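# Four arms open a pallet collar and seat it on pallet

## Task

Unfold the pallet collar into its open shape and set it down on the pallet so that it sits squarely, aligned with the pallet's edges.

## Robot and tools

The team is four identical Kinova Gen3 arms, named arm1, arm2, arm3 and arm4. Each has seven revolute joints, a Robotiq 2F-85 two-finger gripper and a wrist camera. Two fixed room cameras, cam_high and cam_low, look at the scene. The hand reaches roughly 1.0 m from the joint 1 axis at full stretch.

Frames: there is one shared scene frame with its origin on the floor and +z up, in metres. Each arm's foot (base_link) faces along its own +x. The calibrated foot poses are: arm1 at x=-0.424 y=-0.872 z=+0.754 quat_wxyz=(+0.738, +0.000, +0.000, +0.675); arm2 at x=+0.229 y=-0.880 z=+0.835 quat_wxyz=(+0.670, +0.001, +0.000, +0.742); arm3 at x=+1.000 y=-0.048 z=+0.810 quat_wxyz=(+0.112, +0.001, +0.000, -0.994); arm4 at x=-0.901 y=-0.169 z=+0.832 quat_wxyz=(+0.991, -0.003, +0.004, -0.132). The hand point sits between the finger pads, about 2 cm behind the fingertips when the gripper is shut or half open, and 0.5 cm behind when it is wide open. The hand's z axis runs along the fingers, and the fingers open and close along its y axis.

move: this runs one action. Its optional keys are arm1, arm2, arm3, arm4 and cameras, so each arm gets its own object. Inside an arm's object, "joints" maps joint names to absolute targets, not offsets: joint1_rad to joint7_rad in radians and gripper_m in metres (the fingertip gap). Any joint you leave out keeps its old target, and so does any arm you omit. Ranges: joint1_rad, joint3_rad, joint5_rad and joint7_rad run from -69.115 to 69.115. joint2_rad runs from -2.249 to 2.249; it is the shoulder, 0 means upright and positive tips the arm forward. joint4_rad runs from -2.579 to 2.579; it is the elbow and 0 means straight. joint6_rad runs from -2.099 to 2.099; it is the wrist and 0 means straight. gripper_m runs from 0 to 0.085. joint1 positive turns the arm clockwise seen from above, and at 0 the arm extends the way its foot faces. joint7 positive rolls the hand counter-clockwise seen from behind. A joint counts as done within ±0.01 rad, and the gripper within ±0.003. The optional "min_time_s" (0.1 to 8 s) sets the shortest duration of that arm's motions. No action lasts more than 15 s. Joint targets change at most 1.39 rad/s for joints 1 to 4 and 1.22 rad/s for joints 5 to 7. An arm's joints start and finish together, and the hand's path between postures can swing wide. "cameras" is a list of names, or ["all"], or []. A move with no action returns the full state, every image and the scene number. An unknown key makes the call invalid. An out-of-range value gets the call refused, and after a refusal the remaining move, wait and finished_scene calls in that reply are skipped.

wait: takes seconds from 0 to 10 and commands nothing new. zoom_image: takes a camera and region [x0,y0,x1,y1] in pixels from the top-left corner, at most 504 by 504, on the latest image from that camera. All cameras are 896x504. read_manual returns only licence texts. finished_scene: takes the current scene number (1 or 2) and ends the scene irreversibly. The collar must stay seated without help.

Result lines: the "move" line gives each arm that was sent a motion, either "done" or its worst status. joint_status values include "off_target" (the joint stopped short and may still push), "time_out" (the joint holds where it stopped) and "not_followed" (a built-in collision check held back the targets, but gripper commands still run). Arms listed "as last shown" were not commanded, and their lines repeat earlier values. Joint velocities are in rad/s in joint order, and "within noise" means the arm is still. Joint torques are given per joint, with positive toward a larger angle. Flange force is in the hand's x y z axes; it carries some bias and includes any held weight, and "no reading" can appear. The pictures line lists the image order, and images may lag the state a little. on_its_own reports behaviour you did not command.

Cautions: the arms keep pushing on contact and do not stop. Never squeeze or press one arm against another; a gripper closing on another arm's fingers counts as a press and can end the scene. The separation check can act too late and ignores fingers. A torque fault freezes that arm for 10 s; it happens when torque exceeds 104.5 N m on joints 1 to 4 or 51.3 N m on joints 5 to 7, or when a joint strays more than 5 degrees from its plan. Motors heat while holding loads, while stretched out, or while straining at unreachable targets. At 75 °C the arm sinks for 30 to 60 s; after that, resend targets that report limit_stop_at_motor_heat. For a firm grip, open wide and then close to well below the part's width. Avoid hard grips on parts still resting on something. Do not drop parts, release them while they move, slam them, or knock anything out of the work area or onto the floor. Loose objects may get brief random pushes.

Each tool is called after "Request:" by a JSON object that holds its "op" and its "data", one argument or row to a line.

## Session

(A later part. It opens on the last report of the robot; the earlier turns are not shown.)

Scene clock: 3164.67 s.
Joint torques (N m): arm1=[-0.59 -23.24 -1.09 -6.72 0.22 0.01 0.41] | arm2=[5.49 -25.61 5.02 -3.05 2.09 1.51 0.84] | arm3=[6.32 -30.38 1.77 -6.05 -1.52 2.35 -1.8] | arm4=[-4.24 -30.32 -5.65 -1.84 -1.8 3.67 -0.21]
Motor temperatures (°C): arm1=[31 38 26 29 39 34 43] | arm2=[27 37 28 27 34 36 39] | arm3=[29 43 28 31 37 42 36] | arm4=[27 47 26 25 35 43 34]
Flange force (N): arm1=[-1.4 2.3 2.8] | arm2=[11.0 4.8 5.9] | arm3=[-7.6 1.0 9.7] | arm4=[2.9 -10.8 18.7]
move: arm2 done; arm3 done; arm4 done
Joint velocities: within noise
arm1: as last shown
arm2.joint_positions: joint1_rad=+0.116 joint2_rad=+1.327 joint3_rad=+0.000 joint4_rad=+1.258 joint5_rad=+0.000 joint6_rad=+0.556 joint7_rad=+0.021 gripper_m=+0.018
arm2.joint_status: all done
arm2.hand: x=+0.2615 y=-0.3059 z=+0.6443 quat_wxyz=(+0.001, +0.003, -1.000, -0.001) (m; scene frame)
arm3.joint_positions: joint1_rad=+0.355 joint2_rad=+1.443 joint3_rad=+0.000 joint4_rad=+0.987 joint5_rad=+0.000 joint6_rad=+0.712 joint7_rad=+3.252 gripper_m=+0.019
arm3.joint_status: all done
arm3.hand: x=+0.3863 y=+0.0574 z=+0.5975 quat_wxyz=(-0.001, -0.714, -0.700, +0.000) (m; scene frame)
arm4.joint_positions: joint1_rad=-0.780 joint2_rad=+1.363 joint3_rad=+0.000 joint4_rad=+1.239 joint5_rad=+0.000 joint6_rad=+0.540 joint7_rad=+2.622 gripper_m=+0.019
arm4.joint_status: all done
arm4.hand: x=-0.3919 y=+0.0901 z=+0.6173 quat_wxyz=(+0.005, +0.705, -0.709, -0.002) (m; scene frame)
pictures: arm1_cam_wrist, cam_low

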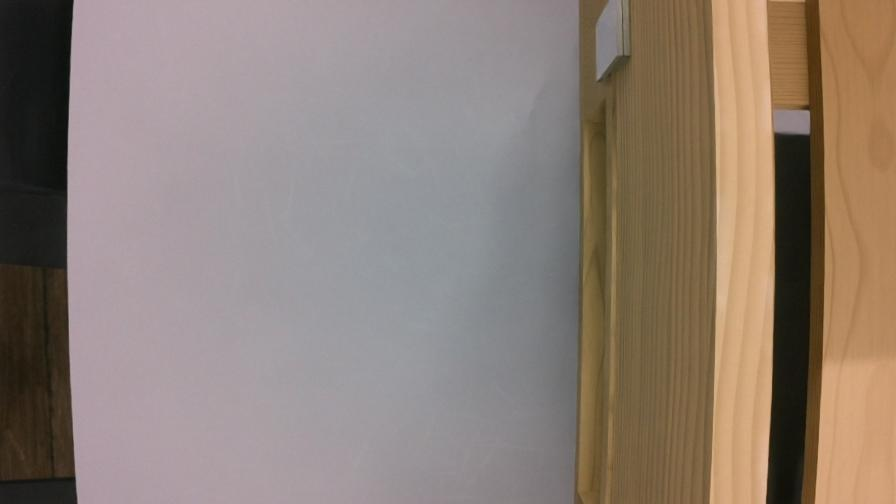

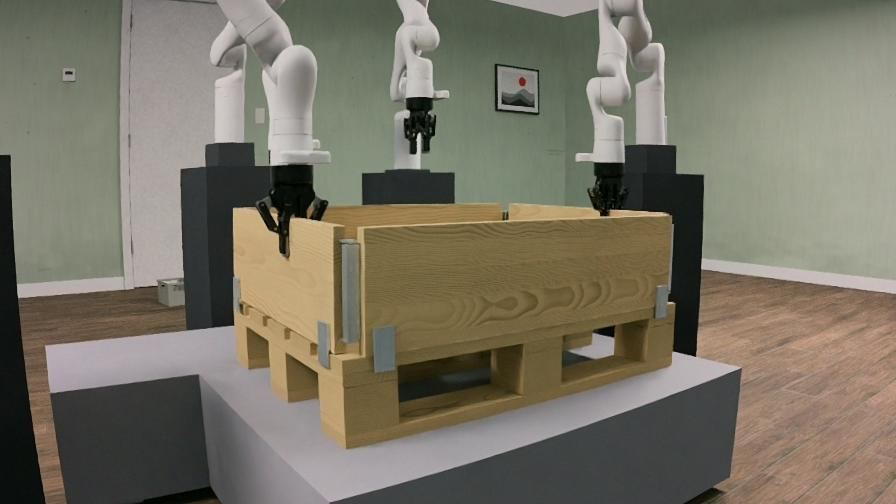

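Request:
{"op": "move", "data": {
  "arm2": {"joints": {"joint1_rad": 0.1163, "joint2_rad": 1.3518, "joint4_rad": 1.2454, "joint6_rad": 0.5444, "joint7_rad": 0.0206}, "min_time_s": 1.5},
  "arm3": {"joints": {"joint1_rad": 0.3543, "joint2_rad": 1.4473, "joint4_rad": 0.984, "joint6_rad": 0.7103, "joint7_rad": 3.2504}, "min_time_s": 1.5},
  "arm4": {"joints": {"joint1_rad": -0.7784, "joint2_rad": 1.3797, "joint4_rad": 1.2287, "joint6_rad": 0.5332, "joint7_rad": 2.6234}, "min_time_s": 1.5},
  "cameras": ["arm1_cam_wrist", "cam_low"]
}}

Request:
{"op": "zoom_image", "data": {
  "camera": "arm1_cam_wrist",
  "region": [560, 0, 800, 202]
}}

Request:
{"op": "zoom_image", "data": {
  "camera": "cam_low",
  "region": [220, 190, 700, 450]
}}

Scene clock: 3210.80 s.
Joint torques (N m): arm1=[-0.52 -23.22 -1.05 -6.73 0.21 -0.03 0.42] | arm2=[-2.38 -12.73 -3.28 -2.97 0.21 -0.61 0.8] | arm3=[5.37 -45.78 0.25 -9.92 -2.47 3.58 -1.85] | arm4=[-9.16 21.76 -9.27 -4.03 -1.66 -8.7 0.01]
Motor temperatures (°C): arm1=[31 38 26 29 39 34 43] | arm2=[27 38 28 27 34 36 40] | arm3=[29 42 28 31 37 42 36] | arm4=[27 46 26 25 35 42 34]
Flange force (N): arm1=[-1.3 2.4 2.6] | arm2=[-2.0 -5.4 -23.3] | arm3=[-5.7 -0.8 37.0] | arm4=[26.7 17.3 -105.7]
move: arm2 done; arm3 done; arm4 done
Joint velocities: within noise
arm1: as last shown
arm2.joint_positions: joint1_rad=+0.116 joint2_rad=+1.352 joint3_rad=+0.000 joint4_rad=+1.245 joint5_rad=+0.000 joint6_rad=+0.544 joint7_rad=+0.021 gripper_m=+0.018
arm2.joint_status: all done
arm2.hand: x=+0.2615 y=-0.3067 z=+0.6323 quat_wxyz=(+0.001, +0.003, -1.000, -0.001) (m; scene frame)
arm3.joint_positions: joint1_rad=+0.354 joint2_rad=+1.447 joint3_rad=+0.000 joint4_rad=+0.984 joint5_rad=+0.000 joint6_rad=+0.710 joint7_rad=+3.250 gripper_m=+0.019
arm3.joint_status: all done
arm3.hand: x=+0.3864 y=+0.0567 z=+0.5955 quat_wxyz=(-0.001, -0.714, -0.700, +0.000) (m; scene frame)
arm4.joint_positions: joint1_rad=-0.778 joint2_rad=+1.380 joint3_rad=+0.000 joint4_rad=+1.229 joint5_rad=+0.000 joint6_rad=+0.533 joint7_rad=+2.623 gripper_m=+0.019
arm4.joint_status: all done
arm4.hand: x=-0.3919 y=+0.0893 z=+0.6094 quat_wxyz=(+0.005, +0.705, -0.709, -0.002) (m; scene frame)
pictures: arm1_cam_wrist, cam_low

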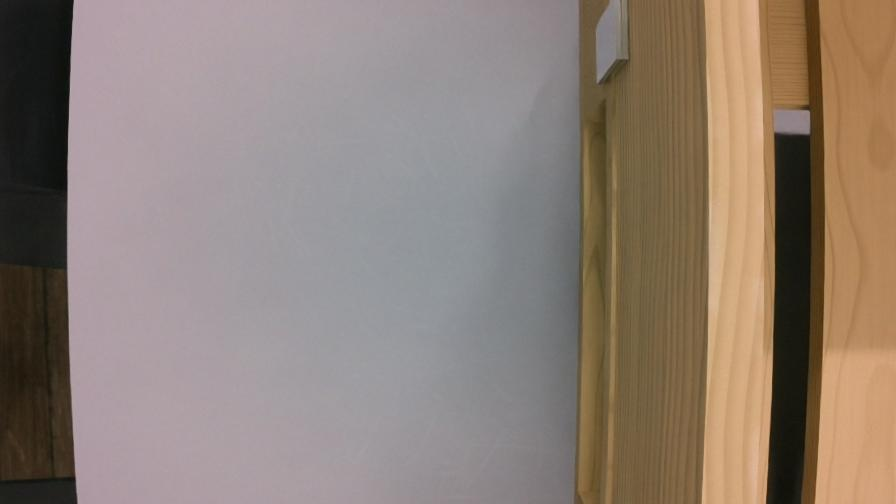

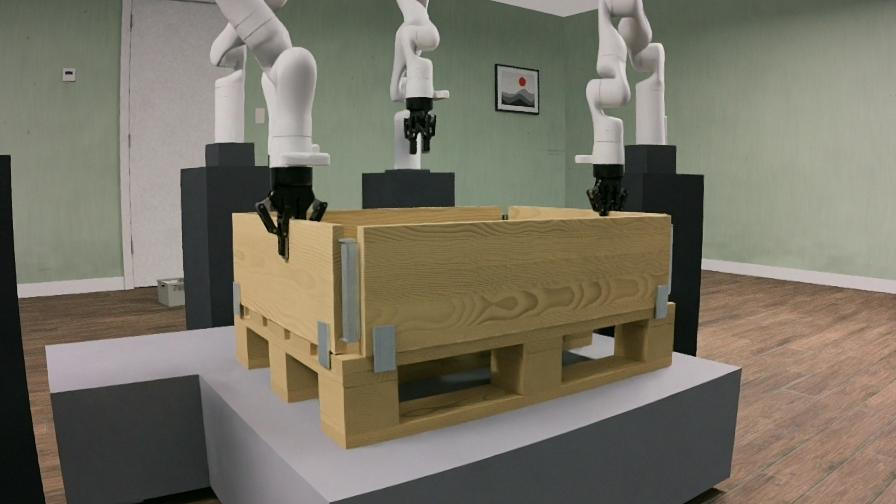

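Scaled by 2.100 from the camera's 896x504 image, which has a finer 1280x720 frame.

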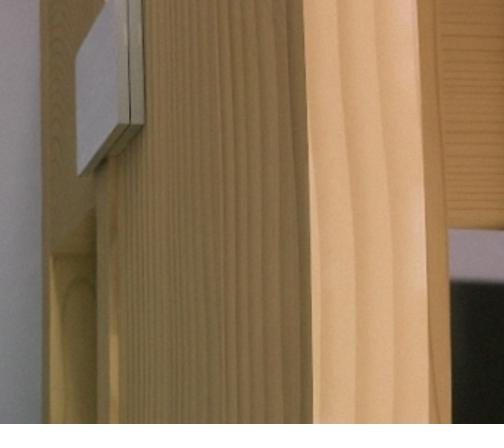

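Scaled by 1.050 from the camera's 896x504 image, which has a finer 1280x720 frame.

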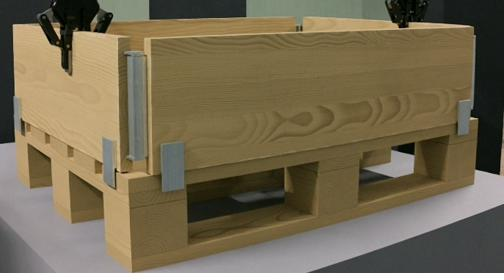

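Request:
{"op": "move", "data": {
  "arm2": {"joints": {"joint1_rad": 0.1163, "joint2_rad": 1.3395, "joint4_rad": 1.2518, "joint6_rad": 0.5503, "joint7_rad": 0.0206}, "min_time_s": 0.8},
  "arm4": {"joints": {"joint1_rad": -0.7784, "joint2_rad": 1.361, "joint4_rad": 1.2406, "joint6_rad": 0.54, "joint7_rad": 2.6234}, "min_time_s": 0.8},
  "cameras": ["arm4_cam_wrist", "cam_high"]
}}

Scene clock: 3226.53 s.
Joint torques (N m): arm1=[-0.55 -23.27 -1.01 -6.71 0.21 -0.03 0.38] | arm2=[1.91 -28.24 1.65 -5.49 1.34 0.91 0.85] | arm3=[3.02 -32.73 3.39 -5.2 0.32 3.38 -1.82] | arm4=[-4.64 -31.8 -5.05 -1 -1.36 4.74 -0.12]
Motor temperatures (°C): arm1=[31 38 26 29 39 33 43] | arm2=[27 37 28 27 34 36 40] | arm3=[29 43 28 31 37 42 36] | arm4=[27 46 26 25 35 43 34]
Flange force (N): arm1=[-1.4 2.5 2.7] | arm2=[5.3 -1.3 7.6] | arm3=[-1.5 -3.5 16.7] | arm4=[2.4 -13.1 23.9]
move: arm2 done; arm4 done
Joint velocities: within noise
arm1, arm3: as last shown
arm2.joint_positions: joint1_rad=+0.116 joint2_rad=+1.340 joint3_rad=+0.000 joint4_rad=+1.252 joint5_rad=+0.000 joint6_rad=+0.550 joint7_rad=+0.021 gripper_m=+0.018
arm2.joint_status: all done
arm2.hand: x=+0.2615 y=-0.3063 z=+0.6383 quat_wxyz=(+0.001, +0.003, -1.000, -0.001) (m; scene frame)
arm3.hand: x=+0.3863 y=+0.0567 z=+0.5956 quat_wxyz=(-0.001, -0.714, -0.700, +0.000) (m; scene frame)
arm4.joint_positions: joint1_rad=-0.778 joint2_rad=+1.361 joint3_rad=+0.000 joint4_rad=+1.241 joint5_rad=+0.000 joint6_rad=+0.540 joint7_rad=+2.623 gripper_m=+0.019
arm4.joint_status: all done
arm4.hand: x=-0.3916 y=+0.0895 z=+0.6182 quat_wxyz=(+0.005, +0.705, -0.709, -0.002) (m; scene frame)
pictures: arm4_cam_wrist, cam_high

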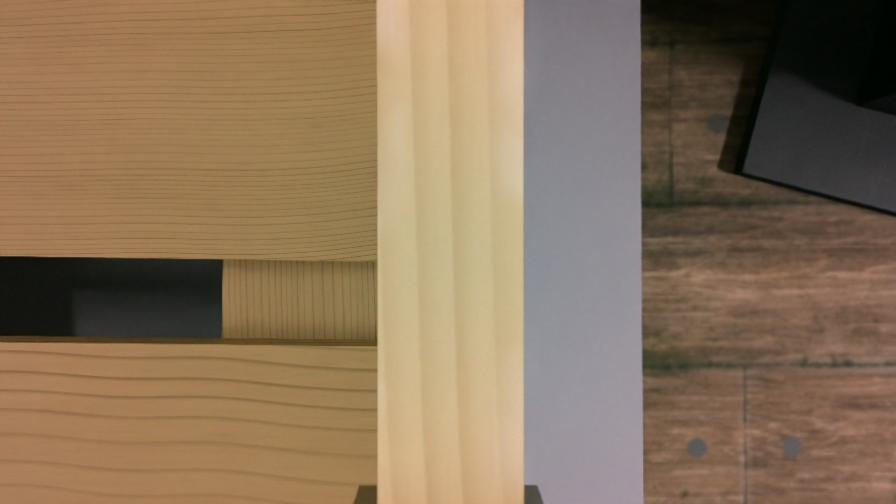

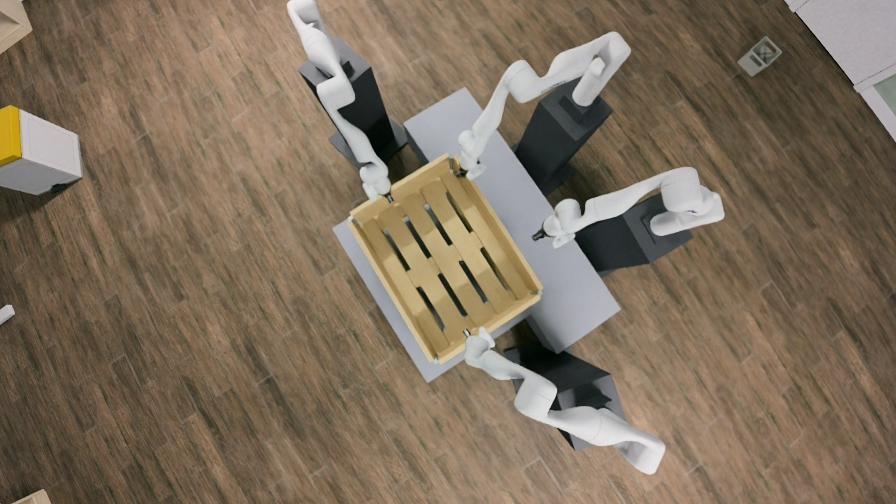

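Request:
{"op": "move", "data": {
  "arm1": {"joints": {"joint1_rad": -0.2345, "joint2_rad": 0.9939, "joint4_rad": 1.0999, "joint6_rad": 1.0478, "joint7_rad": -1.7162}, "min_time_s": 2.0},
  "cameras": ["arm1_cam_wrist"]
}}

Request:
{"op": "zoom_image", "data": {
  "camera": "arm1_cam_wrist",
  "region": [448, 120, 896, 504]
}}

Scene clock: 3255.53 s.
Joint torques (N m): arm1=[-0.55 -26.49 -1.07 -7.95 0.32 -0.08 0.37] | arm2=[1.99 -28.21 1.59 -5.47 1.34 0.91 0.79] | arm3=[3.2 -32.53 3.44 -4.94 0.27 3.64 -1.82] | arm4=[-4.68 -31.61 -5.13 -0.77 -1.39 4.84 -0.08]
Motor temperatures (°C): arm1=[31 38 26 29 39 33 43] | arm2=[27 38 28 27 34 36 39] | arm3=[29 43 27 31 37 41 36] | arm4=[27 47 26 25 35 43 34]
Flange force (N): arm1=[3.5 -0.2 2.1] | arm2=[5.3 -1.3 7.6] | arm3=[-1.8 -3.7 16.8] | arm4=[2.2 -13.5 23.9]
move: arm1 done
Joint velocities: within noise
arm1.joint_positions: joint1_rad=-0.235 joint2_rad=+0.994 joint3_rad=+0.000 joint4_rad=+1.100 joint5_rad=+0.000 joint6_rad=+1.048 joint7_rad=-1.716 gripper_m=+0.060
arm1.joint_status: all done
arm1.hand: x=-0.4896 y=-0.2499 z=+0.7994 quat_wxyz=(+0.000, -0.707, -0.707, +0.000) (m; scene frame)
arm2, arm3, arm4: as last shown
arm3.hand: x=+0.3864 y=+0.0567 z=+0.5955 quat_wxyz=(-0.001, -0.714, -0.700, +0.000) (m; scene frame)
pictures: arm1_cam_wrist

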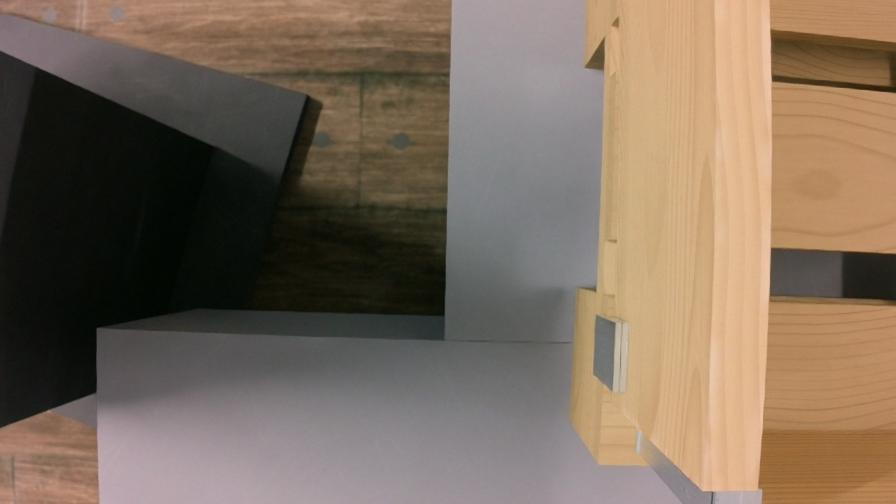

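Scaled by 1.125 from the camera's 896x504 image, which has a finer 1280x720 frame.

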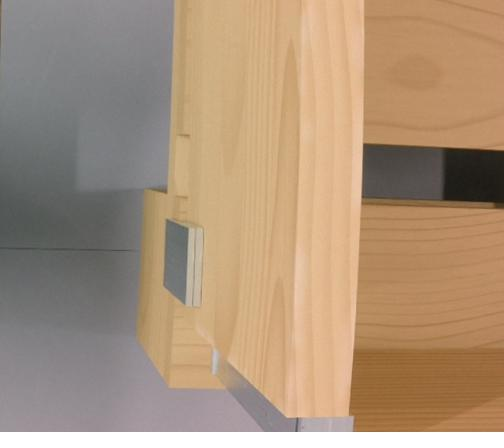

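Request:
{"op": "move", "data": {
  "arm2": {"joints": {"joint1_rad": 0.1126, "joint2_rad": 1.3483, "joint4_rad": 1.25, "joint6_rad": 0.5433, "joint7_rad": 0.0169}, "min_time_s": 1.0},
  "arm3": {"joints": {"joint1_rad": 0.353, "joint2_rad": 1.4509, "joint4_rad": 0.9732, "joint6_rad": 0.7175, "joint7_rad": 3.2491}, "min_time_s": 1.0},
  "arm4": {"joints": {"joint1_rad": -0.7793, "joint2_rad": 1.3682, "joint4_rad": 1.2441, "joint6_rad": 0.5293, "joint7_rad": 2.6225}, "min_time_s": 1.0},
  "cameras": ["arm1_cam_wrist"]
}}

Request:
{"op": "zoom_image", "data": {
  "camera": "arm1_cam_wrist",
  "region": [556, 200, 796, 504]
}}

Scene clock: 3309.73 s.
Joint torques (N m): arm1=[-0.57 -26.54 -1.01 -7.97 0.29 -0.1 0.4] | arm2=[-1.15 -18.33 -1.75 -2.28 0.65 1.13 0.9] | arm3=[3.62 -41.59 -0.1 -9.06 -2.03 2.9 -1.59] | arm4=[-4.3 -22.12 -5.27 1.2 -1.24 4.52 0.17]
Motor temperatures (°C): arm1=[31 37 26 30 39 33 43] | arm2=[27 39 28 27 34 36 39] | arm3=[29 42 27 31 37 41 36] | arm4=[27 46 26 25 35 43 34]
Flange force (N): arm1=[3.6 -0.2 2.2] | arm2=[0.0 -0.6 -9.0] | arm3=[-3.3 -0.6 29.0] | arm4=[2.4 -10.7 6.2]
move: arm2 done; arm3 done; arm4 done
Joint velocities: within noise
arm1: as last shown
arm2.joint_positions: joint1_rad=+0.113 joint2_rad=+1.348 joint3_rad=+0.000 joint4_rad=+1.250 joint5_rad=+0.000 joint6_rad=+0.543 joint7_rad=+0.017 gripper_m=+0.018
arm2.joint_status: all done
arm2.hand: x=+0.2594 y=-0.3072 z=+0.6335 quat_wxyz=(+0.001, +0.003, -1.000, -0.001) (m; scene frame)
arm3.joint_positions: joint1_rad=+0.353 joint2_rad=+1.451 joint3_rad=+0.000 joint4_rad=+0.973 joint5_rad=+0.000 joint6_rad=+0.718 joint7_rad=+3.249 gripper_m=+0.019
arm3.joint_status: all done
arm3.hand: x=+0.3844 y=+0.0562 z=+0.5955 quat_wxyz=(-0.001, -0.714, -0.700, +0.000) (m; scene frame)
arm4.joint_positions: joint1_rad=-0.779 joint2_rad=+1.368 joint3_rad=+0.000 joint4_rad=+1.244 joint5_rad=+0.000 joint6_rad=+0.529 joint7_rad=+2.622 gripper_m=+0.019
arm4.joint_status: all done
arm4.hand: x=-0.3939 y=+0.0888 z=+0.6135 quat_wxyz=(+0.005, +0.705, -0.709, -0.002) (m; scene frame)
pictures: arm1_cam_wrist

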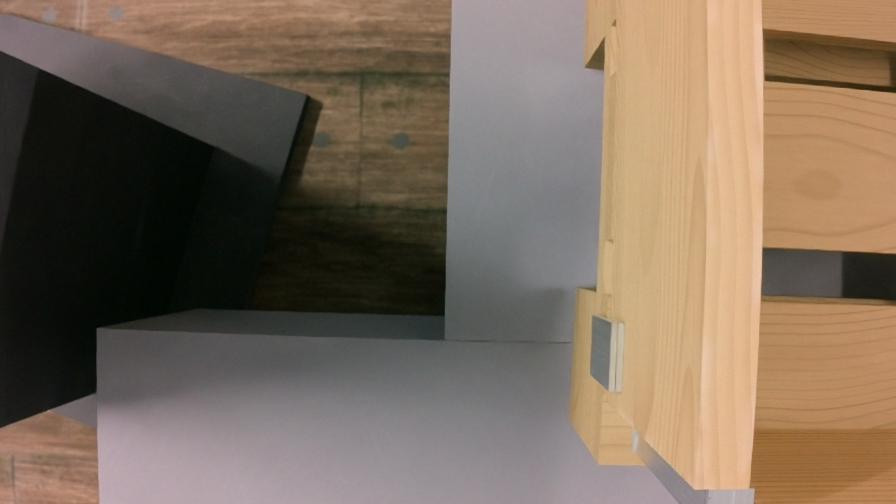

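Scaled by 1.658 from the camera's 896x504 image, which has a finer 1280x720 frame.

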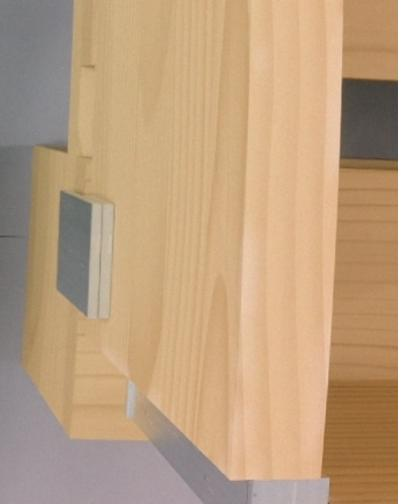

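Request:
{"op": "move", "data": {
  "arm1": {"joints": {"joint1_rad": 0.2147, "joint2_rad": 0.7616, "joint4_rad": 1.6395, "joint6_rad": 0.7405, "joint7_rad": 0.269}, "min_time_s": 2.0},
  "cameras": ["arm1_cam_wrist"]
}}

Request:
{"op": "zoom_image", "data": {
  "camera": "arm1_cam_wrist",
  "region": [540, 150, 800, 400]
}}

Scene clock: 3336.87 s.
Joint torques (N m): arm1=[-0.6 -21.82 -1.11 -6.18 0.27 -0.07 0.38] | arm2=[-1.07 -18.29 -1.83 -2.31 0.59 1.13 0.91] | arm3=[3.64 -41.61 -0.09 -9.08 -2.06 2.87 -1.57] | arm4=[-4.31 -22.12 -5.26 1.28 -1.24 4.56 0.14]
Motor temperatures (°C): arm1=[31 37 26 30 38 33 43] | arm2=[27 38 28 27 34 36 39] | arm3=[29 44 27 31 37 41 36] | arm4=[27 45 26 25 35 43 34]
Flange force (N): arm1=[-1.1 2.5 2.9] | arm2=[0.2 -0.8 -9.1] | arm3=[-3.4 -0.6 29.0] | arm4=[2.4 -10.9 6.3]
move: arm1 done
Joint velocities: within noise
arm1.joint_positions: joint1_rad=+0.215 joint2_rad=+0.762 joint3_rad=+0.000 joint4_rad=+1.639 joint5_rad=+0.000 joint6_rad=+0.741 joint7_rad=+0.269 gripper_m=+0.060
arm1.joint_status: all done
arm1.hand: x=-0.2496 y=-0.3999 z=+0.7994 quat_wxyz=(+0.000, -0.017, -1.000, +0.000) (m; scene frame)
arm2, arm3, arm4: as last shown
arm2.hand: x=+0.2593 y=-0.3072 z=+0.6335 quat_wxyz=(+0.001, +0.003, -1.000, -0.001) (m; scene frame)
arm3.hand: x=+0.3844 y=+0.0561 z=+0.5955 quat_wxyz=(-0.001, -0.714, -0.700, +0.000) (m; scene frame)
pictures: arm1_cam_wrist

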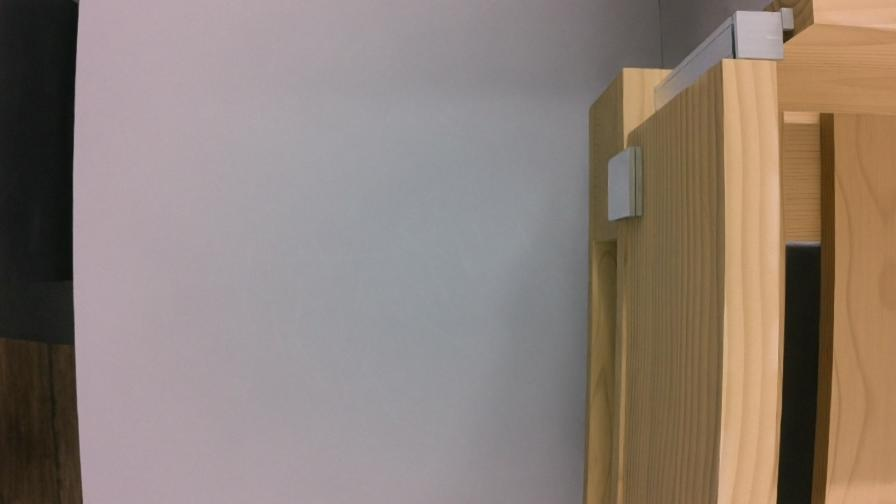

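Scaled by 1.938 from the camera's 896x504 image, which has a finer 1280x720 frame.

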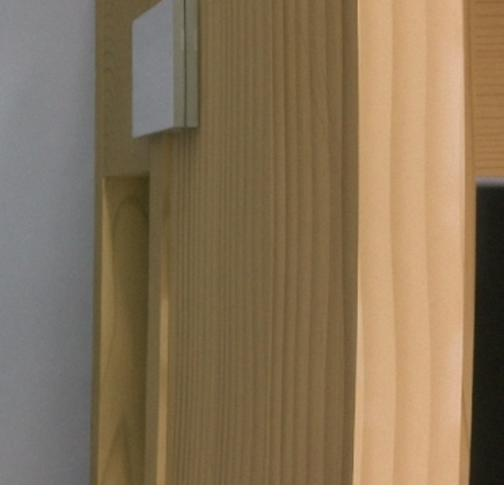

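Request:
{"op": "move", "data": {
  "arm2": {"joints": {"joint1_rad": 0.1126, "joint2_rad": 1.3439, "joint4_rad": 1.2545, "joint6_rad": 0.5432, "joint7_rad": 0.0169}, "min_time_s": 0.8},
  "arm3": {"joints": {"joint1_rad": 0.3506, "joint2_rad": 1.4505, "joint4_rad": 0.9739, "joint6_rad": 0.7172, "joint7_rad": 3.2467}, "min_time_s": 0.8},
  "arm4": {"joints": {"joint1_rad": -0.7767, "joint2_rad": 1.3676, "joint4_rad": 1.2457, "joint6_rad": 0.5283, "joint7_rad": 2.6251}, "min_time_s": 0.8},
  "cameras": ["arm1_cam_wrist", "cam_low"]
}}

Scene clock: 3373.63 s.
Joint torques (N m): arm1=[-0.49 -21.73 -1.11 -6.16 0.25 -0.02 0.38] | arm2=[1.64 -25.47 1.18 -5.91 1.32 0.15 0.89] | arm3=[0.43 -38.18 -0.82 -8.15 -1.58 2.62 -1.63] | arm4=[-0.94 -24.85 -1.6 1.08 -0.38 4.87 0.04]
Motor temperatures (°C): arm1=[31 37 26 30 38 33 43] | arm2=[27 37 28 27 34 36 39] | arm3=[29 47 27 31 37 41 36] | arm4=[27 44 26 25 35 43 34]
Flange force (N): arm1=[-0.8 2.3 2.9] | arm2=[5.1 -4.6 0.6] | arm3=[1.8 0.2 23.0] | arm4=[-3.2 -9.4 12.1]
move: arm2 done; arm3 done; arm4 done
Joint velocities: within noise
arm1: as last shown
arm2.joint_positions: joint1_rad=+0.113 joint2_rad=+1.344 joint3_rad=+0.000 joint4_rad=+1.255 joint5_rad=+0.000 joint6_rad=+0.543 joint7_rad=+0.017 gripper_m=+0.018
arm2.joint_status: all done
arm2.hand: x=+0.2593 y=-0.3077 z=+0.6353 quat_wxyz=(+0.001, +0.003, -1.000, -0.001) (m; scene frame)
arm3.joint_positions: joint1_rad=+0.351 joint2_rad=+1.450 joint3_rad=+0.000 joint4_rad=+0.974 joint5_rad=+0.000 joint6_rad=+0.717 joint7_rad=+3.247 gripper_m=+0.019
arm3.joint_status: all done
arm3.hand: x=+0.3841 y=+0.0546 z=+0.5956 quat_wxyz=(-0.001, -0.714, -0.700, +0.000) (m; scene frame)
arm4.joint_positions: joint1_rad=-0.777 joint2_rad=+1.368 joint3_rad=+0.000 joint4_rad=+1.246 joint5_rad=+0.000 joint6_rad=+0.528 joint7_rad=+2.625 gripper_m=+0.019
arm4.joint_status: all done
arm4.hand: x=-0.3935 y=+0.0873 z=+0.6136 quat_wxyz=(+0.005, +0.705, -0.709, -0.002) (m; scene frame)
pictures: arm1_cam_wrist, cam_low

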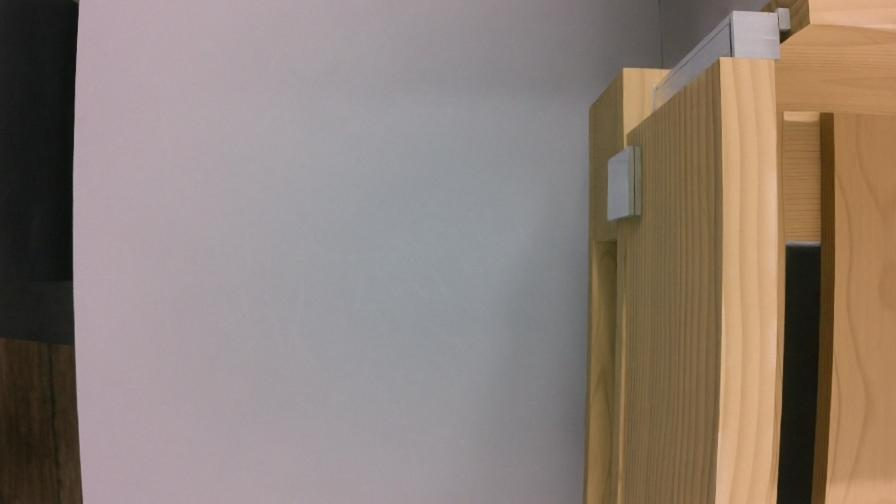

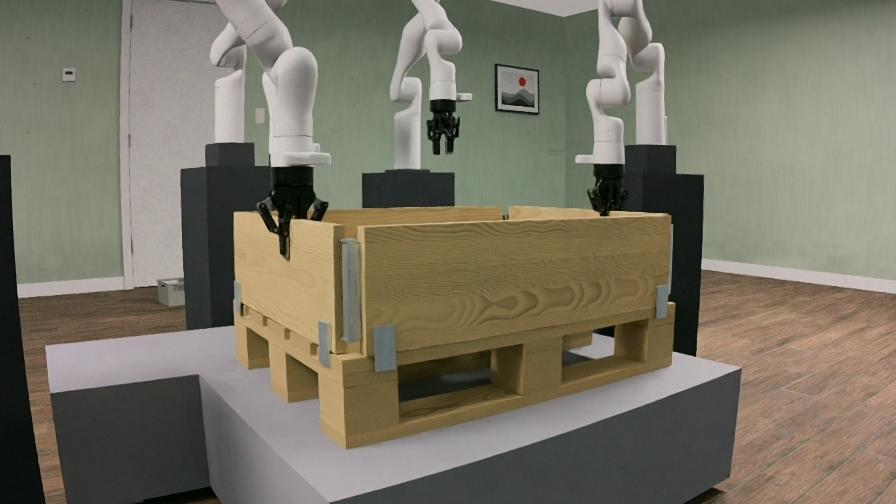

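Request:
{"op": "zoom_image", "data": {
  "camera": "cam_low",
  "region": [225, 270, 425, 400]
}}

Request:
{"op": "zoom_image", "data": {
  "camera": "cam_low",
  "region": [420, 260, 690, 400]
}}

Request:
{"op": "zoom_image", "data": {
  "camera": "arm1_cam_wrist",
  "region": [570, 50, 800, 280]
}}

Scaled by 2.520 from the camera's 896x504 image, which has a finer 1280x720 frame.

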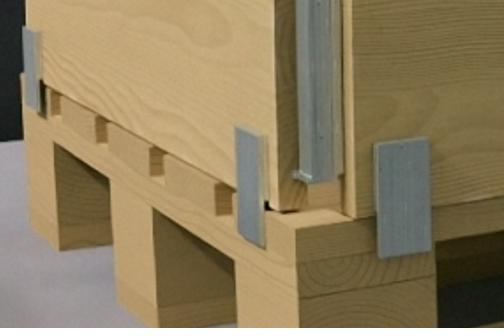

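Scaled by 1.867 from the camera's 896x504 image, which has a finer 1280x720 frame.

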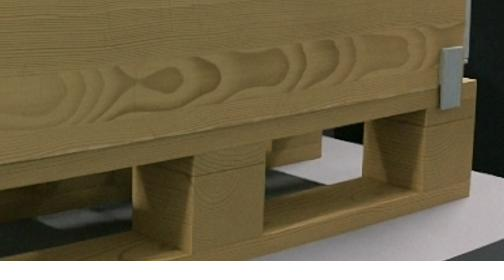

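Scaled by 2.191 from the camera's 896x504 image, which has a finer 1280x720 frame.

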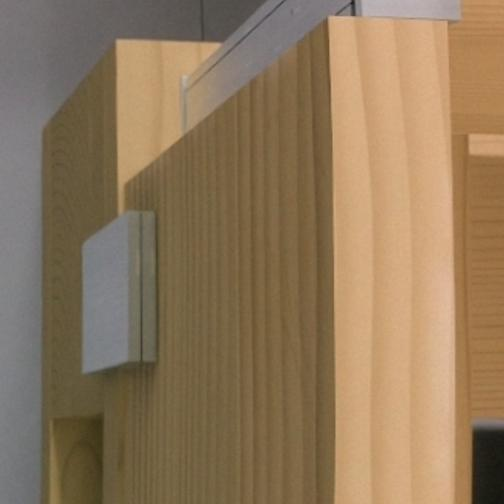

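Request:
{"op": "zoom_image", "data": {
  "camera": "cam_low",
  "region": [590, 250, 700, 350]
}}

Request:
{"op": "zoom_image", "data": {
  "camera": "cam_low",
  "region": [310, 310, 420, 410]
}}

Scaled by 4.582 from the camera's 896x504 image, which has a finer 1280x720 frame.

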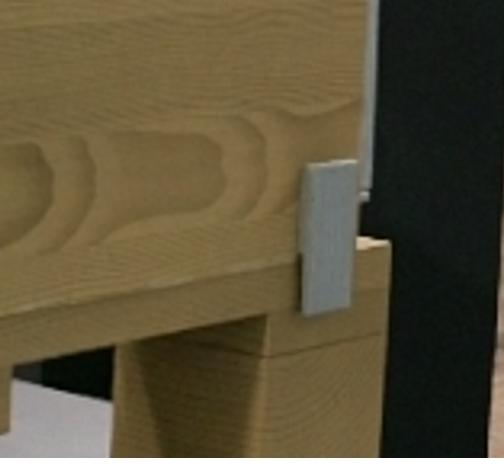

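Scaled by 4.582 from the camera's 896x504 image, which has a finer 1280x720 frame.

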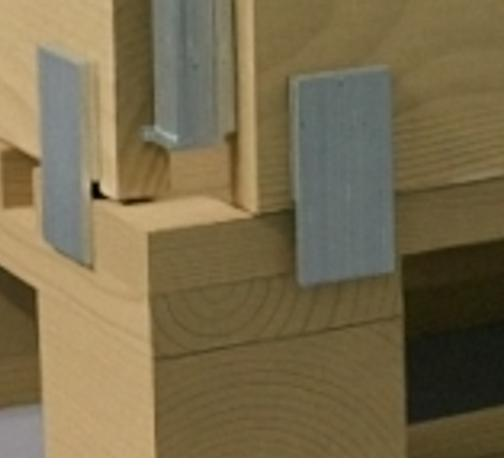

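Request:
{"op": "move", "data": {
  "arm2": {"joints": {"joint1_rad": 0.1126, "joint2_rad": 1.3616, "joint4_rad": 1.2415, "joint6_rad": 0.5385, "joint7_rad": 0.0169}, "min_time_s": 1.0},
  "arm3": {"joints": {"joint1_rad": 0.3506, "joint2_rad": 1.4573, "joint4_rad": 0.9689, "joint6_rad": 0.7154, "joint7_rad": 3.2467}, "min_time_s": 1.0},
  "arm4": {"joints": {"joint1_rad": -0.7767, "joint2_rad": 1.373, "joint4_rad": 1.2422, "joint6_rad": 0.5264, "joint7_rad": 2.6251}, "min_time_s": 1.0},
  "cameras": ["arm1_cam_wrist"]
}}

Scene clock: 3478.00 s.
Joint torques (N m): arm1=[-0.56 -21.77 -1.1 -6.17 0.23 -0.01 0.39] | arm2=[-2.47 37.46 -4.01 -5.63 0.47 -13.25 0.61] | arm3=[-8.61 -32.63 -9.68 -7.71 -4.87 1.39 -1.84] | arm4=[-3.28 -0.58 -3.69 -2.24 -0.49 -2.52 0.14]
Motor temperatures (°C): arm1=[31 37 26 29 38 33 43] | arm2=[27 40 28 27 34 36 39] | arm3=[29 45 27 31 37 41 36] | arm4=[27 46 26 25 35 42 34]
Flange force (N): arm1=[-1.0 2.3 3.0] | arm2=[-0.3 -40.7 -144.3] | arm3=[16.0 5.1 11.2] | arm4=[10.0 7.8 -50.4]
move: arm2 done; arm3 done; arm4 done
Joint velocities: within noise
arm1: as last shown
arm2.joint_positions: joint1_rad=+0.113 joint2_rad=+1.361 joint3_rad=+0.000 joint4_rad=+1.241 joint5_rad=+0.000 joint6_rad=+0.538 joint7_rad=+0.017 gripper_m=+0.018
arm2.joint_status: all done
arm2.hand: x=+0.2593 y=-0.3071 z=+0.6275 quat_wxyz=(+0.001, +0.003, -1.000, -0.001) (m; scene frame)
arm3.joint_positions: joint1_rad=+0.351 joint2_rad=+1.457 joint3_rad=+0.000 joint4_rad=+0.969 joint5_rad=+0.000 joint6_rad=+0.715 joint7_rad=+3.247 gripper_m=+0.019
arm3.joint_status: all done
arm3.hand: x=+0.3843 y=+0.0548 z=+0.5924 quat_wxyz=(-0.001, -0.714, -0.700, +0.000) (m; scene frame)
arm4.joint_positions: joint1_rad=-0.777 joint2_rad=+1.373 joint3_rad=+0.000 joint4_rad=+1.242 joint5_rad=+0.000 joint6_rad=+0.526 joint7_rad=+2.625 gripper_m=+0.019
arm4.joint_status: all done
arm4.hand: x=-0.3936 y=+0.0873 z=+0.6111 quat_wxyz=(+0.005, +0.705, -0.709, -0.002) (m; scene frame)
pictures: arm1_cam_wrist

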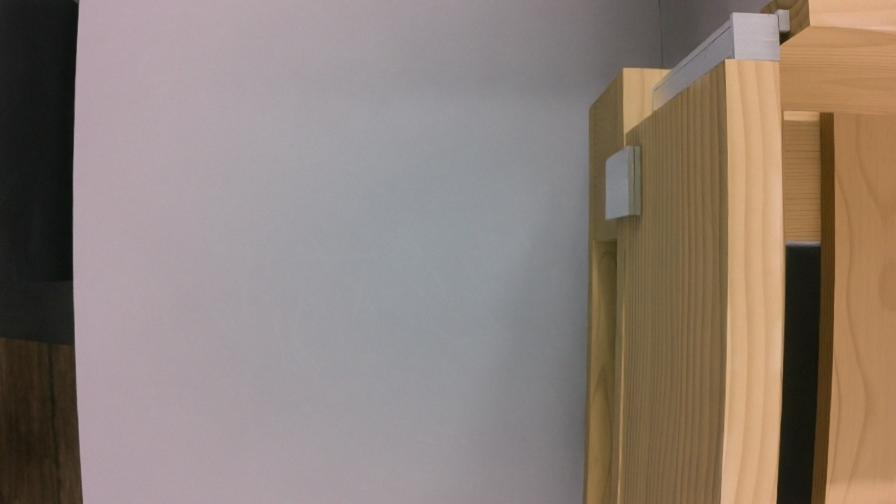

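Request:
{"op": "move", "data": {
  "arm2": {"joints": {"joint1_rad": 0.1126, "joint2_rad": 1.3459, "joint4_rad": 1.2531, "joint6_rad": 0.5426, "joint7_rad": 0.0169}, "min_time_s": 0.6},
  "arm4": {"joints": {"joint1_rad": -0.7767, "joint2_rad": 1.3676, "joint4_rad": 1.2457, "joint6_rad": 0.5283, "joint7_rad": 2.6251}, "min_time_s": 0.6},
  "cameras": ["arm2_cam_wrist", "arm3_cam_wrist"]
}}

Scene clock: 3492.23 s.
Joint torques (N m): arm1=[-0.55 -21.82 -1.12 -6.2 0.23 -0.04 0.37] | arm2=[2.53 -28.5 2.52 -6.28 1.68 0.53 0.86] | arm3=[1.06 -30.27 -0.21 -6.38 -1.14 1.78 -1.42] | arm4=[-3.19 -28.43 -3.79 -0.33 -0.92 4.59 0.07]
Motor temperatures (°C): arm1=[31 37 26 29 38 33 43] | arm2=[27 41 28 27 34 38 39] | arm3=[29 45 27 31 37 41 36] | arm4=[27 45 26 25 35 42 34]
Flange force (N): arm1=[-1.0 2.3 3.0] | arm2=[6.5 -3.7 6.8] | arm3=[0.2 1.8 8.5] | arm4=[0.6 -10.4 17.6]
move: arm2 done; arm4 done
Joint velocities: within noise
arm1, arm3: as last shown
arm2.joint_positions: joint1_rad=+0.113 joint2_rad=+1.346 joint3_rad=+0.000 joint4_rad=+1.253 joint5_rad=+0.000 joint6_rad=+0.543 joint7_rad=+0.017 gripper_m=+0.018
arm2.joint_status: all done
arm2.hand: x=+0.2593 y=-0.3077 z=+0.6344 quat_wxyz=(+0.001, +0.003, -1.000, -0.001) (m; scene frame)
arm3.hand: x=+0.3843 y=+0.0545 z=+0.5923 quat_wxyz=(-0.001, -0.714, -0.700, +0.000) (m; scene frame)
arm4.joint_positions: joint1_rad=-0.777 joint2_rad=+1.368 joint3_rad=+0.000 joint4_rad=+1.246 joint5_rad=+0.000 joint6_rad=+0.528 joint7_rad=+2.625 gripper_m=+0.019
arm4.joint_status: all done
arm4.hand: x=-0.3936 y=+0.0873 z=+0.6135 quat_wxyz=(+0.005, +0.705, -0.709, -0.002) (m; scene frame)
pictures: arm2_cam_wrist, arm3_cam_wrist

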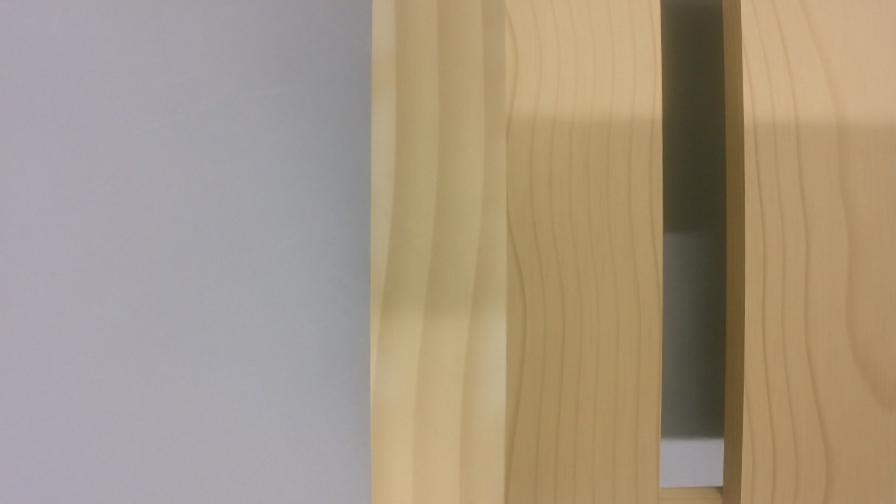

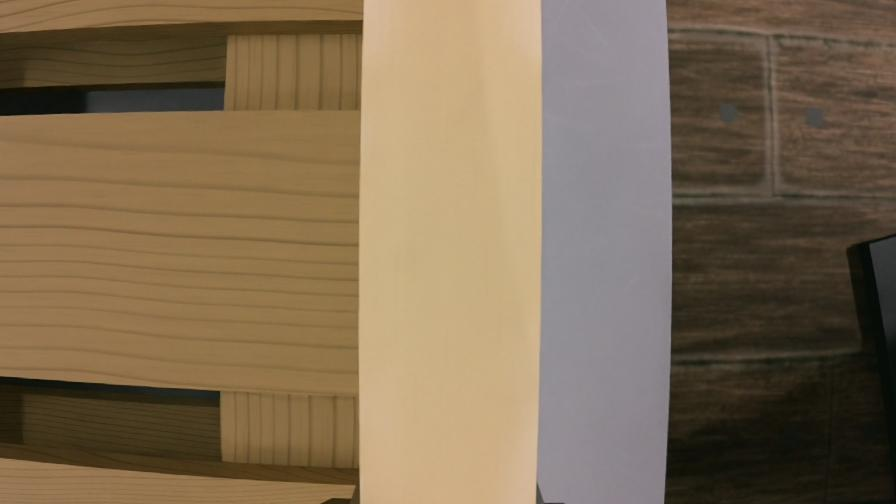

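Request:
{"op": "move", "data": {
  "arm1": {"joints": {"joint1_rad": 0.2935, "joint2_rad": 1.0368, "joint4_rad": 1.1118, "joint6_rad": 0.993, "joint7_rad": 0.3478}, "min_time_s": 1.5},
  "cameras": ["arm1_cam_wrist"]
}}

Scene clock: 3513.17 s.
Joint torques (N m): arm1=[-0.56 -26.66 -1.09 -7.6 0.24 -0.05 0.37] | arm2=[2.39 -28.37 2.47 -6.16 1.62 0.6 0.89] | arm3=[1.17 -30.45 -0.06 -6.51 -1.04 1.7 -1.41] | arm4=[-3.07 -28.85 -3.68 -0.42 -0.91 4.62 0.05]
Motor temperatures (°C): arm1=[31 37 26 29 38 33 43] | arm2=[27 41 28 27 34 37 39] | arm3=[29 45 27 31 37 41 36] | arm4=[26 46 26 25 35 42 34]
Flange force (N): arm1=[-1.5 3.3 2.3] | arm2=[6.3 -3.5 6.7] | arm3=[0.0 1.8 8.6] | arm4=[0.4 -10.4 18.4]
move: arm1 done
Joint velocities: within noise
arm1.joint_positions: joint1_rad=+0.294 joint2_rad=+1.037 joint3_rad=+0.000 joint4_rad=+1.112 joint5_rad=+0.000 joint6_rad=+0.993 joint7_rad=+0.348 gripper_m=+0.060
arm1.joint_status: all done
arm1.hand: x=-0.1670 y=-0.3009 z=+0.7693 quat_wxyz=(+0.000, -0.017, -1.000, +0.000) (m; scene frame)
arm2, arm3, arm4: as last shown
arm2.hand: x=+0.2593 y=-0.3076 z=+0.6344 quat_wxyz=(+0.001, +0.003, -1.000, -0.001) (m; scene frame)
arm3.hand: x=+0.3843 y=+0.0546 z=+0.5924 quat_wxyz=(-0.001, -0.714, -0.700, +0.000) (m; scene frame)
arm4.hand: x=-0.3935 y=+0.0873 z=+0.6136 quat_wxyz=(+0.005, +0.705, -0.709, -0.002) (m; scene frame)
pictures: arm1_cam_wrist

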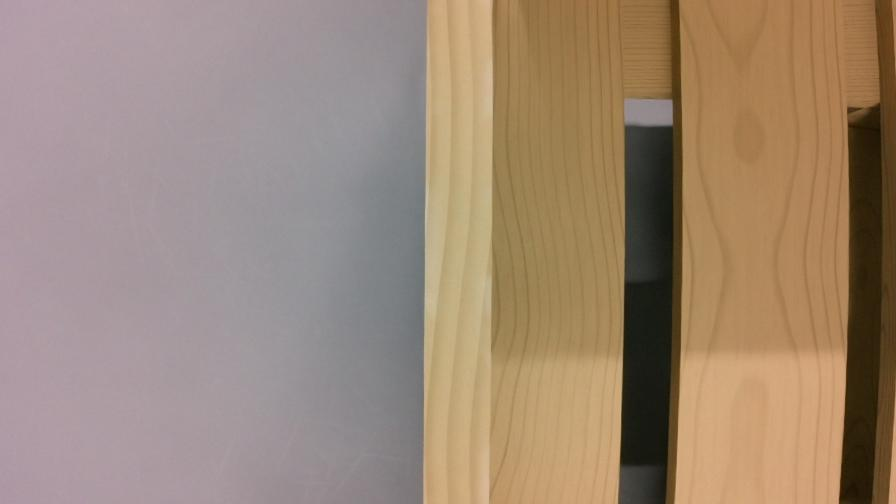

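Request:
{"op": "move", "data": {
  "arm1": {"joints": {"joint1_rad": 0.2923, "joint2_rad": 1.2701, "joint4_rad": 1.0722, "joint6_rad": 0.7993, "joint7_rad": 0.3466}, "min_time_s": 1.5},
  "cameras": []
}}

Request:
{"op": "move", "data": {
  "arm1": {"joints": {"gripper_m": 0.008}},
  "cameras": []
}}

Request:
{"op": "move", "data": {
  "arm2": {"joints": {"gripper_m": 0.06}},
  "cameras": ["cam_low"]
}}

Scene clock: 3527.07 s.
Joint torques (N m): arm1=[-0.58 -27.22 -1.02 -6.55 0.24 -0.05 0.4] | arm2=[2.39 -28.36 2.4 -6.16 1.57 0.54 0.86] | arm3=[1.16 -30.44 -0.01 -6.51 -1.07 1.7 -1.44] | arm4=[-3.05 -28.89 -3.66 -0.46 -0.91 4.65 0.05]
Motor temperatures (°C): arm1=[31 37 26 29 38 33 43] | arm2=[27 41 28 27 34 37 39] | arm3=[29 45 27 31 37 41 36] | arm4=[26 46 26 25 35 42 34]
Flange force (N): arm1=[-1.0 2.3 2.5] | arm2=[6.2 -3.3 6.7] | arm3=[0.0 1.9 8.6] | arm4=[0.5 -10.1 18.4]
move: arm1 done
Joint velocities: within noise
arm1.joint_positions: joint1_rad=+0.292 joint2_rad=+1.270 joint3_rad=+0.000 joint4_rad=+1.072 joint5_rad=+0.000 joint6_rad=+0.799 joint7_rad=+0.347 gripper_m=+0.060
arm1.joint_status: all done
arm1.hand: x=-0.1671 y=-0.2990 z=+0.6323 quat_wxyz=(+0.000, -0.017, -1.000, +0.000) (m; scene frame)
arm2, arm3, arm4: as last shown
pictures: none
No camera images: "cameras" was empty.

Scene clock: 3527.93 s.
Joint torques (N m): arm1=[-3.58 -25.74 -3.76 -13.01 -0.9 -5.94 0.15] | arm2=[1.5 -27.81 1.56 -3.26 1.7 2.09 1.17] | arm3=[2 -31.22 0.57 -6.9 -0.94 1.66 -1.51] | arm4=[0.89 -26.59 0.33 0.71 0.2 4.89 0.12]
Motor temperatures (°C): arm1=[31 37 26 29 38 33 43] | arm2=[27 41 28 27 34 37 39] | arm3=[29 45 27 31 37 41 36] | arm4=[26 46 26 25 35 42 34]
Flange force (N): arm1=[0.7 -15.6 -11.9] | arm2=[4.8 4.1 10.7] | arm3=[-1.3 2.3 9.6] | arm4=[-6.4 -8.1 15.4]
move: arm1 off_target
Joint velocities: within noise
arm1.joint_positions: joint1_rad=+0.292 joint2_rad=+1.270 joint3_rad=+0.000 joint4_rad=+1.072 joint5_rad=+0.000 joint6_rad=+0.799 joint7_rad=+0.347 gripper_m=+0.018
arm1.joint_status: gripper_m off_target (ended at +0.018, target +0.008)
arm1.hand: x=-0.1671 y=-0.2990 z=+0.6323 quat_wxyz=(+0.000, -0.017, -1.000, +0.000) (m; scene frame)
arm2, arm3: as last shown
arm2.hand: x=+0.2594 y=-0.3076 z=+0.6344 quat_wxyz=(+0.001, +0.003, -1.000, -0.001) (m; scene frame)
arm4.joint_positions: joint1_rad=-0.777 joint2_rad=+1.367 joint3_rad=+0.000 joint4_rad=+1.246 joint5_rad=+0.000 joint6_rad=+0.528 joint7_rad=+2.625 gripper_m=+0.019
arm4.joint_status: not commanded
arm4.hand: x=-0.3934 y=+0.0874 z=+0.6137 quat_wxyz=(+0.005, +0.705, -0.709, -0.002) (m; scene frame)
pictures: none
No camera images: "cameras" was empty.

Scene clock: 3528.90 s.
Joint torques (N m): arm1=[-2.08 -32.3 -2.2 -10.01 -0.53 -1.39 -0.08] | arm2=[0.66 -22.42 0.17 -5.43 0.22 -0.24 -0.36] | arm3=[0.15 -32.66 -2.38 -5.93 -2.33 2.91 -1.47] | arm4=[0.49 -25.28 0.23 0.22 0.36 4.18 0.3]
Motor temperatures (°C): arm1=[31 37 26 29 38 33 43] | arm2=[27 41 28 27 34 37 39] | arm3=[29 45 27 31 37 41 36] | arm4=[26 46 26 25 35 42 34]
Flange force (N): arm1=[-2.4 -2.7 7.8] | arm2=[1.3 -5.2 -5.6] | arm3=[2.1 -0.8 15.0] | arm4=[-5.3 -6.9 11.3]
move: arm2 done
Joint velocities: within noise
arm1, arm3: as last shown
arm2.joint_positions: joint1_rad=+0.113 joint2_rad=+1.346 joint3_rad=+0.000 joint4_rad=+1.253 joint5_rad=+0.000 joint6_rad=+0.543 joint7_rad=+0.017 gripper_m=+0.060
arm2.joint_status: all done
arm2.hand: x=+0.2593 y=-0.3076 z=+0.6344 quat_wxyz=(+0.001, +0.003, -1.000, -0.001) (m; scene frame)
arm4.joint_positions: joint1_rad=-0.777 joint2_rad=+1.368 joint3_rad=+0.000 joint4_rad=+1.246 joint5_rad=+0.000 joint6_rad=+0.528 joint7_rad=+2.625 gripper_m=+0.019
arm4.joint_status: not commanded
arm4.hand: x=-0.3935 y=+0.0873 z=+0.6136 quat_wxyz=(+0.005, +0.705, -0.709, -0.002) (m; scene frame)
pictures: cam_low

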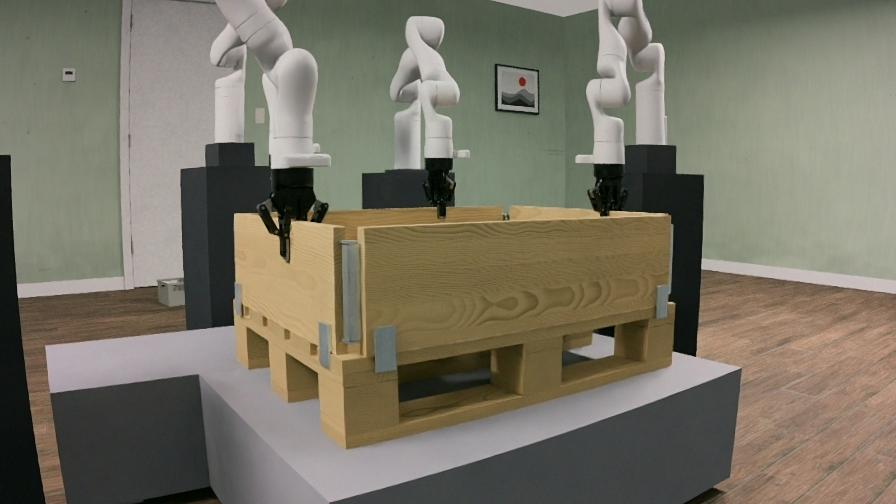

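Request:
{"op": "move", "data": {
  "arm2": {"joints": {"joint1_rad": 0.1126, "joint2_rad": 1.0718, "joint4_rad": 1.3667, "joint6_rad": 0.7031, "joint7_rad": 0.0169}, "min_time_s": 1.2},
  "cameras": []
}}

Request:
{"op": "move", "data": {
  "arm2": {"joints": {"joint1_rad": 0.1995, "joint2_rad": 0.8811, "joint4_rad": 1.7628, "joint6_rad": 0.4977, "joint7_rad": 0.1038}, "min_time_s": 1.2},
  "cameras": ["arm2_cam_wrist"]
}}

Request:
{"op": "zoom_image", "data": {
  "camera": "arm2_cam_wrist",
  "region": [500, 200, 800, 504]
}}

Scene clock: 3559.13 s.
Joint torques (N m): arm1=[-2.06 -32.53 -2.23 -10.05 -0.52 -1.4 -0.1] | arm2=[0.62 -21.65 0.09 -6.57 0.18 -0.28 -0.38] | arm3=[0.09 -32.66 -2.43 -5.92 -2.39 2.93 -1.47] | arm4=[0.54 -25.28 0.2 0.21 0.38 4.22 0.35]
Motor temperatures (°C): arm1=[31 38 26 29 38 33 43] | arm2=[27 40 28 27 34 37 39] | arm3=[29 46 27 31 37 41 36] | arm4=[26 45 26 25 35 42 34]
Flange force (N): arm1=[-2.5 -2.4 8.2] | arm2=[1.1 -5.5 -4.4] | arm3=[2.2 -0.8 15.0] | arm4=[-5.4 -6.7 11.3]
move: arm2 done
Joint velocities: within noise
arm1, arm3, arm4: as last shown
arm2.joint_positions: joint1_rad=+0.113 joint2_rad=+1.072 joint3_rad=+0.000 joint4_rad=+1.367 joint5_rad=+0.000 joint6_rad=+0.703 joint7_rad=+0.017 gripper_m=+0.060
arm2.joint_status: all done
arm2.hand: x=+0.2596 y=-0.3077 z=+0.7713 quat_wxyz=(+0.001, +0.003, -1.000, -0.001) (m; scene frame)
pictures: none
No camera images: "cameras" was empty.

Scene clock: 3560.73 s.
Joint torques (N m): arm1=[-2.05 -32.53 -2.2 -10.09 -0.54 -1.42 -0.12] | arm2=[0.59 -18.09 0.03 -5.05 0.17 -0.25 -0.41] | arm3=[0.11 -32.63 -2.42 -5.92 -2.4 2.89 -1.46] | arm4=[0.5 -25.25 0.24 0.23 0.38 4.21 0.32]
Motor temperatures (°C): arm1=[31 38 26 29 38 33 43] | arm2=[27 40 28 27 34 37 39] | arm3=[29 46 27 31 37 41 36] | arm4=[26 45 26 25 35 42 34]
Flange force (N): arm1=[-2.5 -2.6 8.2] | arm2=[1.5 -4.0 -4.6] | arm3=[2.2 -0.9 14.9] | arm4=[-5.3 -6.8 11.3]
move: arm2 done
Joint velocities: within noise
arm1, arm3, arm4: as last shown
arm2.joint_positions: joint1_rad=+0.200 joint2_rad=+0.881 joint3_rad=+0.000 joint4_rad=+1.763 joint5_rad=+0.000 joint6_rad=+0.498 joint7_rad=+0.104 gripper_m=+0.060
arm2.joint_status: all done
arm2.hand: x=+0.2997 y=-0.4101 z=+0.8010 quat_wxyz=(+0.001, +0.003, -1.000, -0.001) (m; scene frame)
pictures: arm2_cam_wrist

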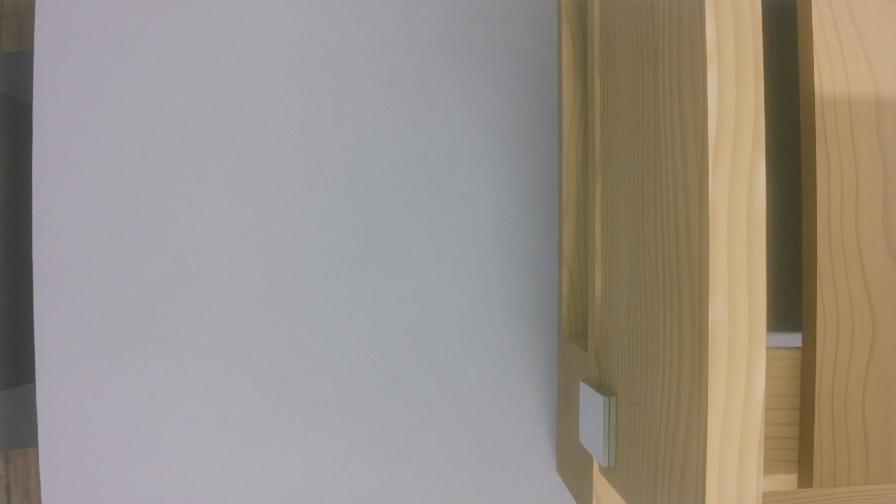

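Scaled by 1.658 from the camera's 896x504 image, which has a finer 1280x720 frame.

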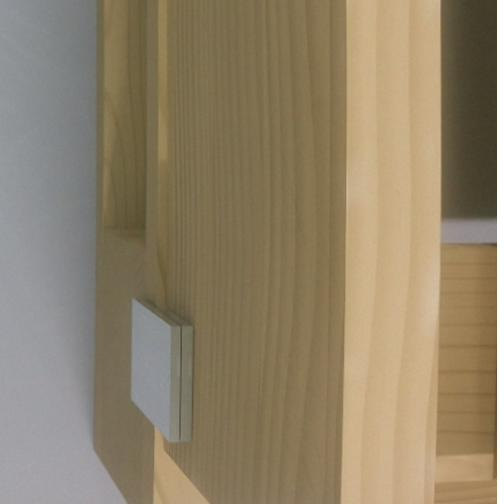

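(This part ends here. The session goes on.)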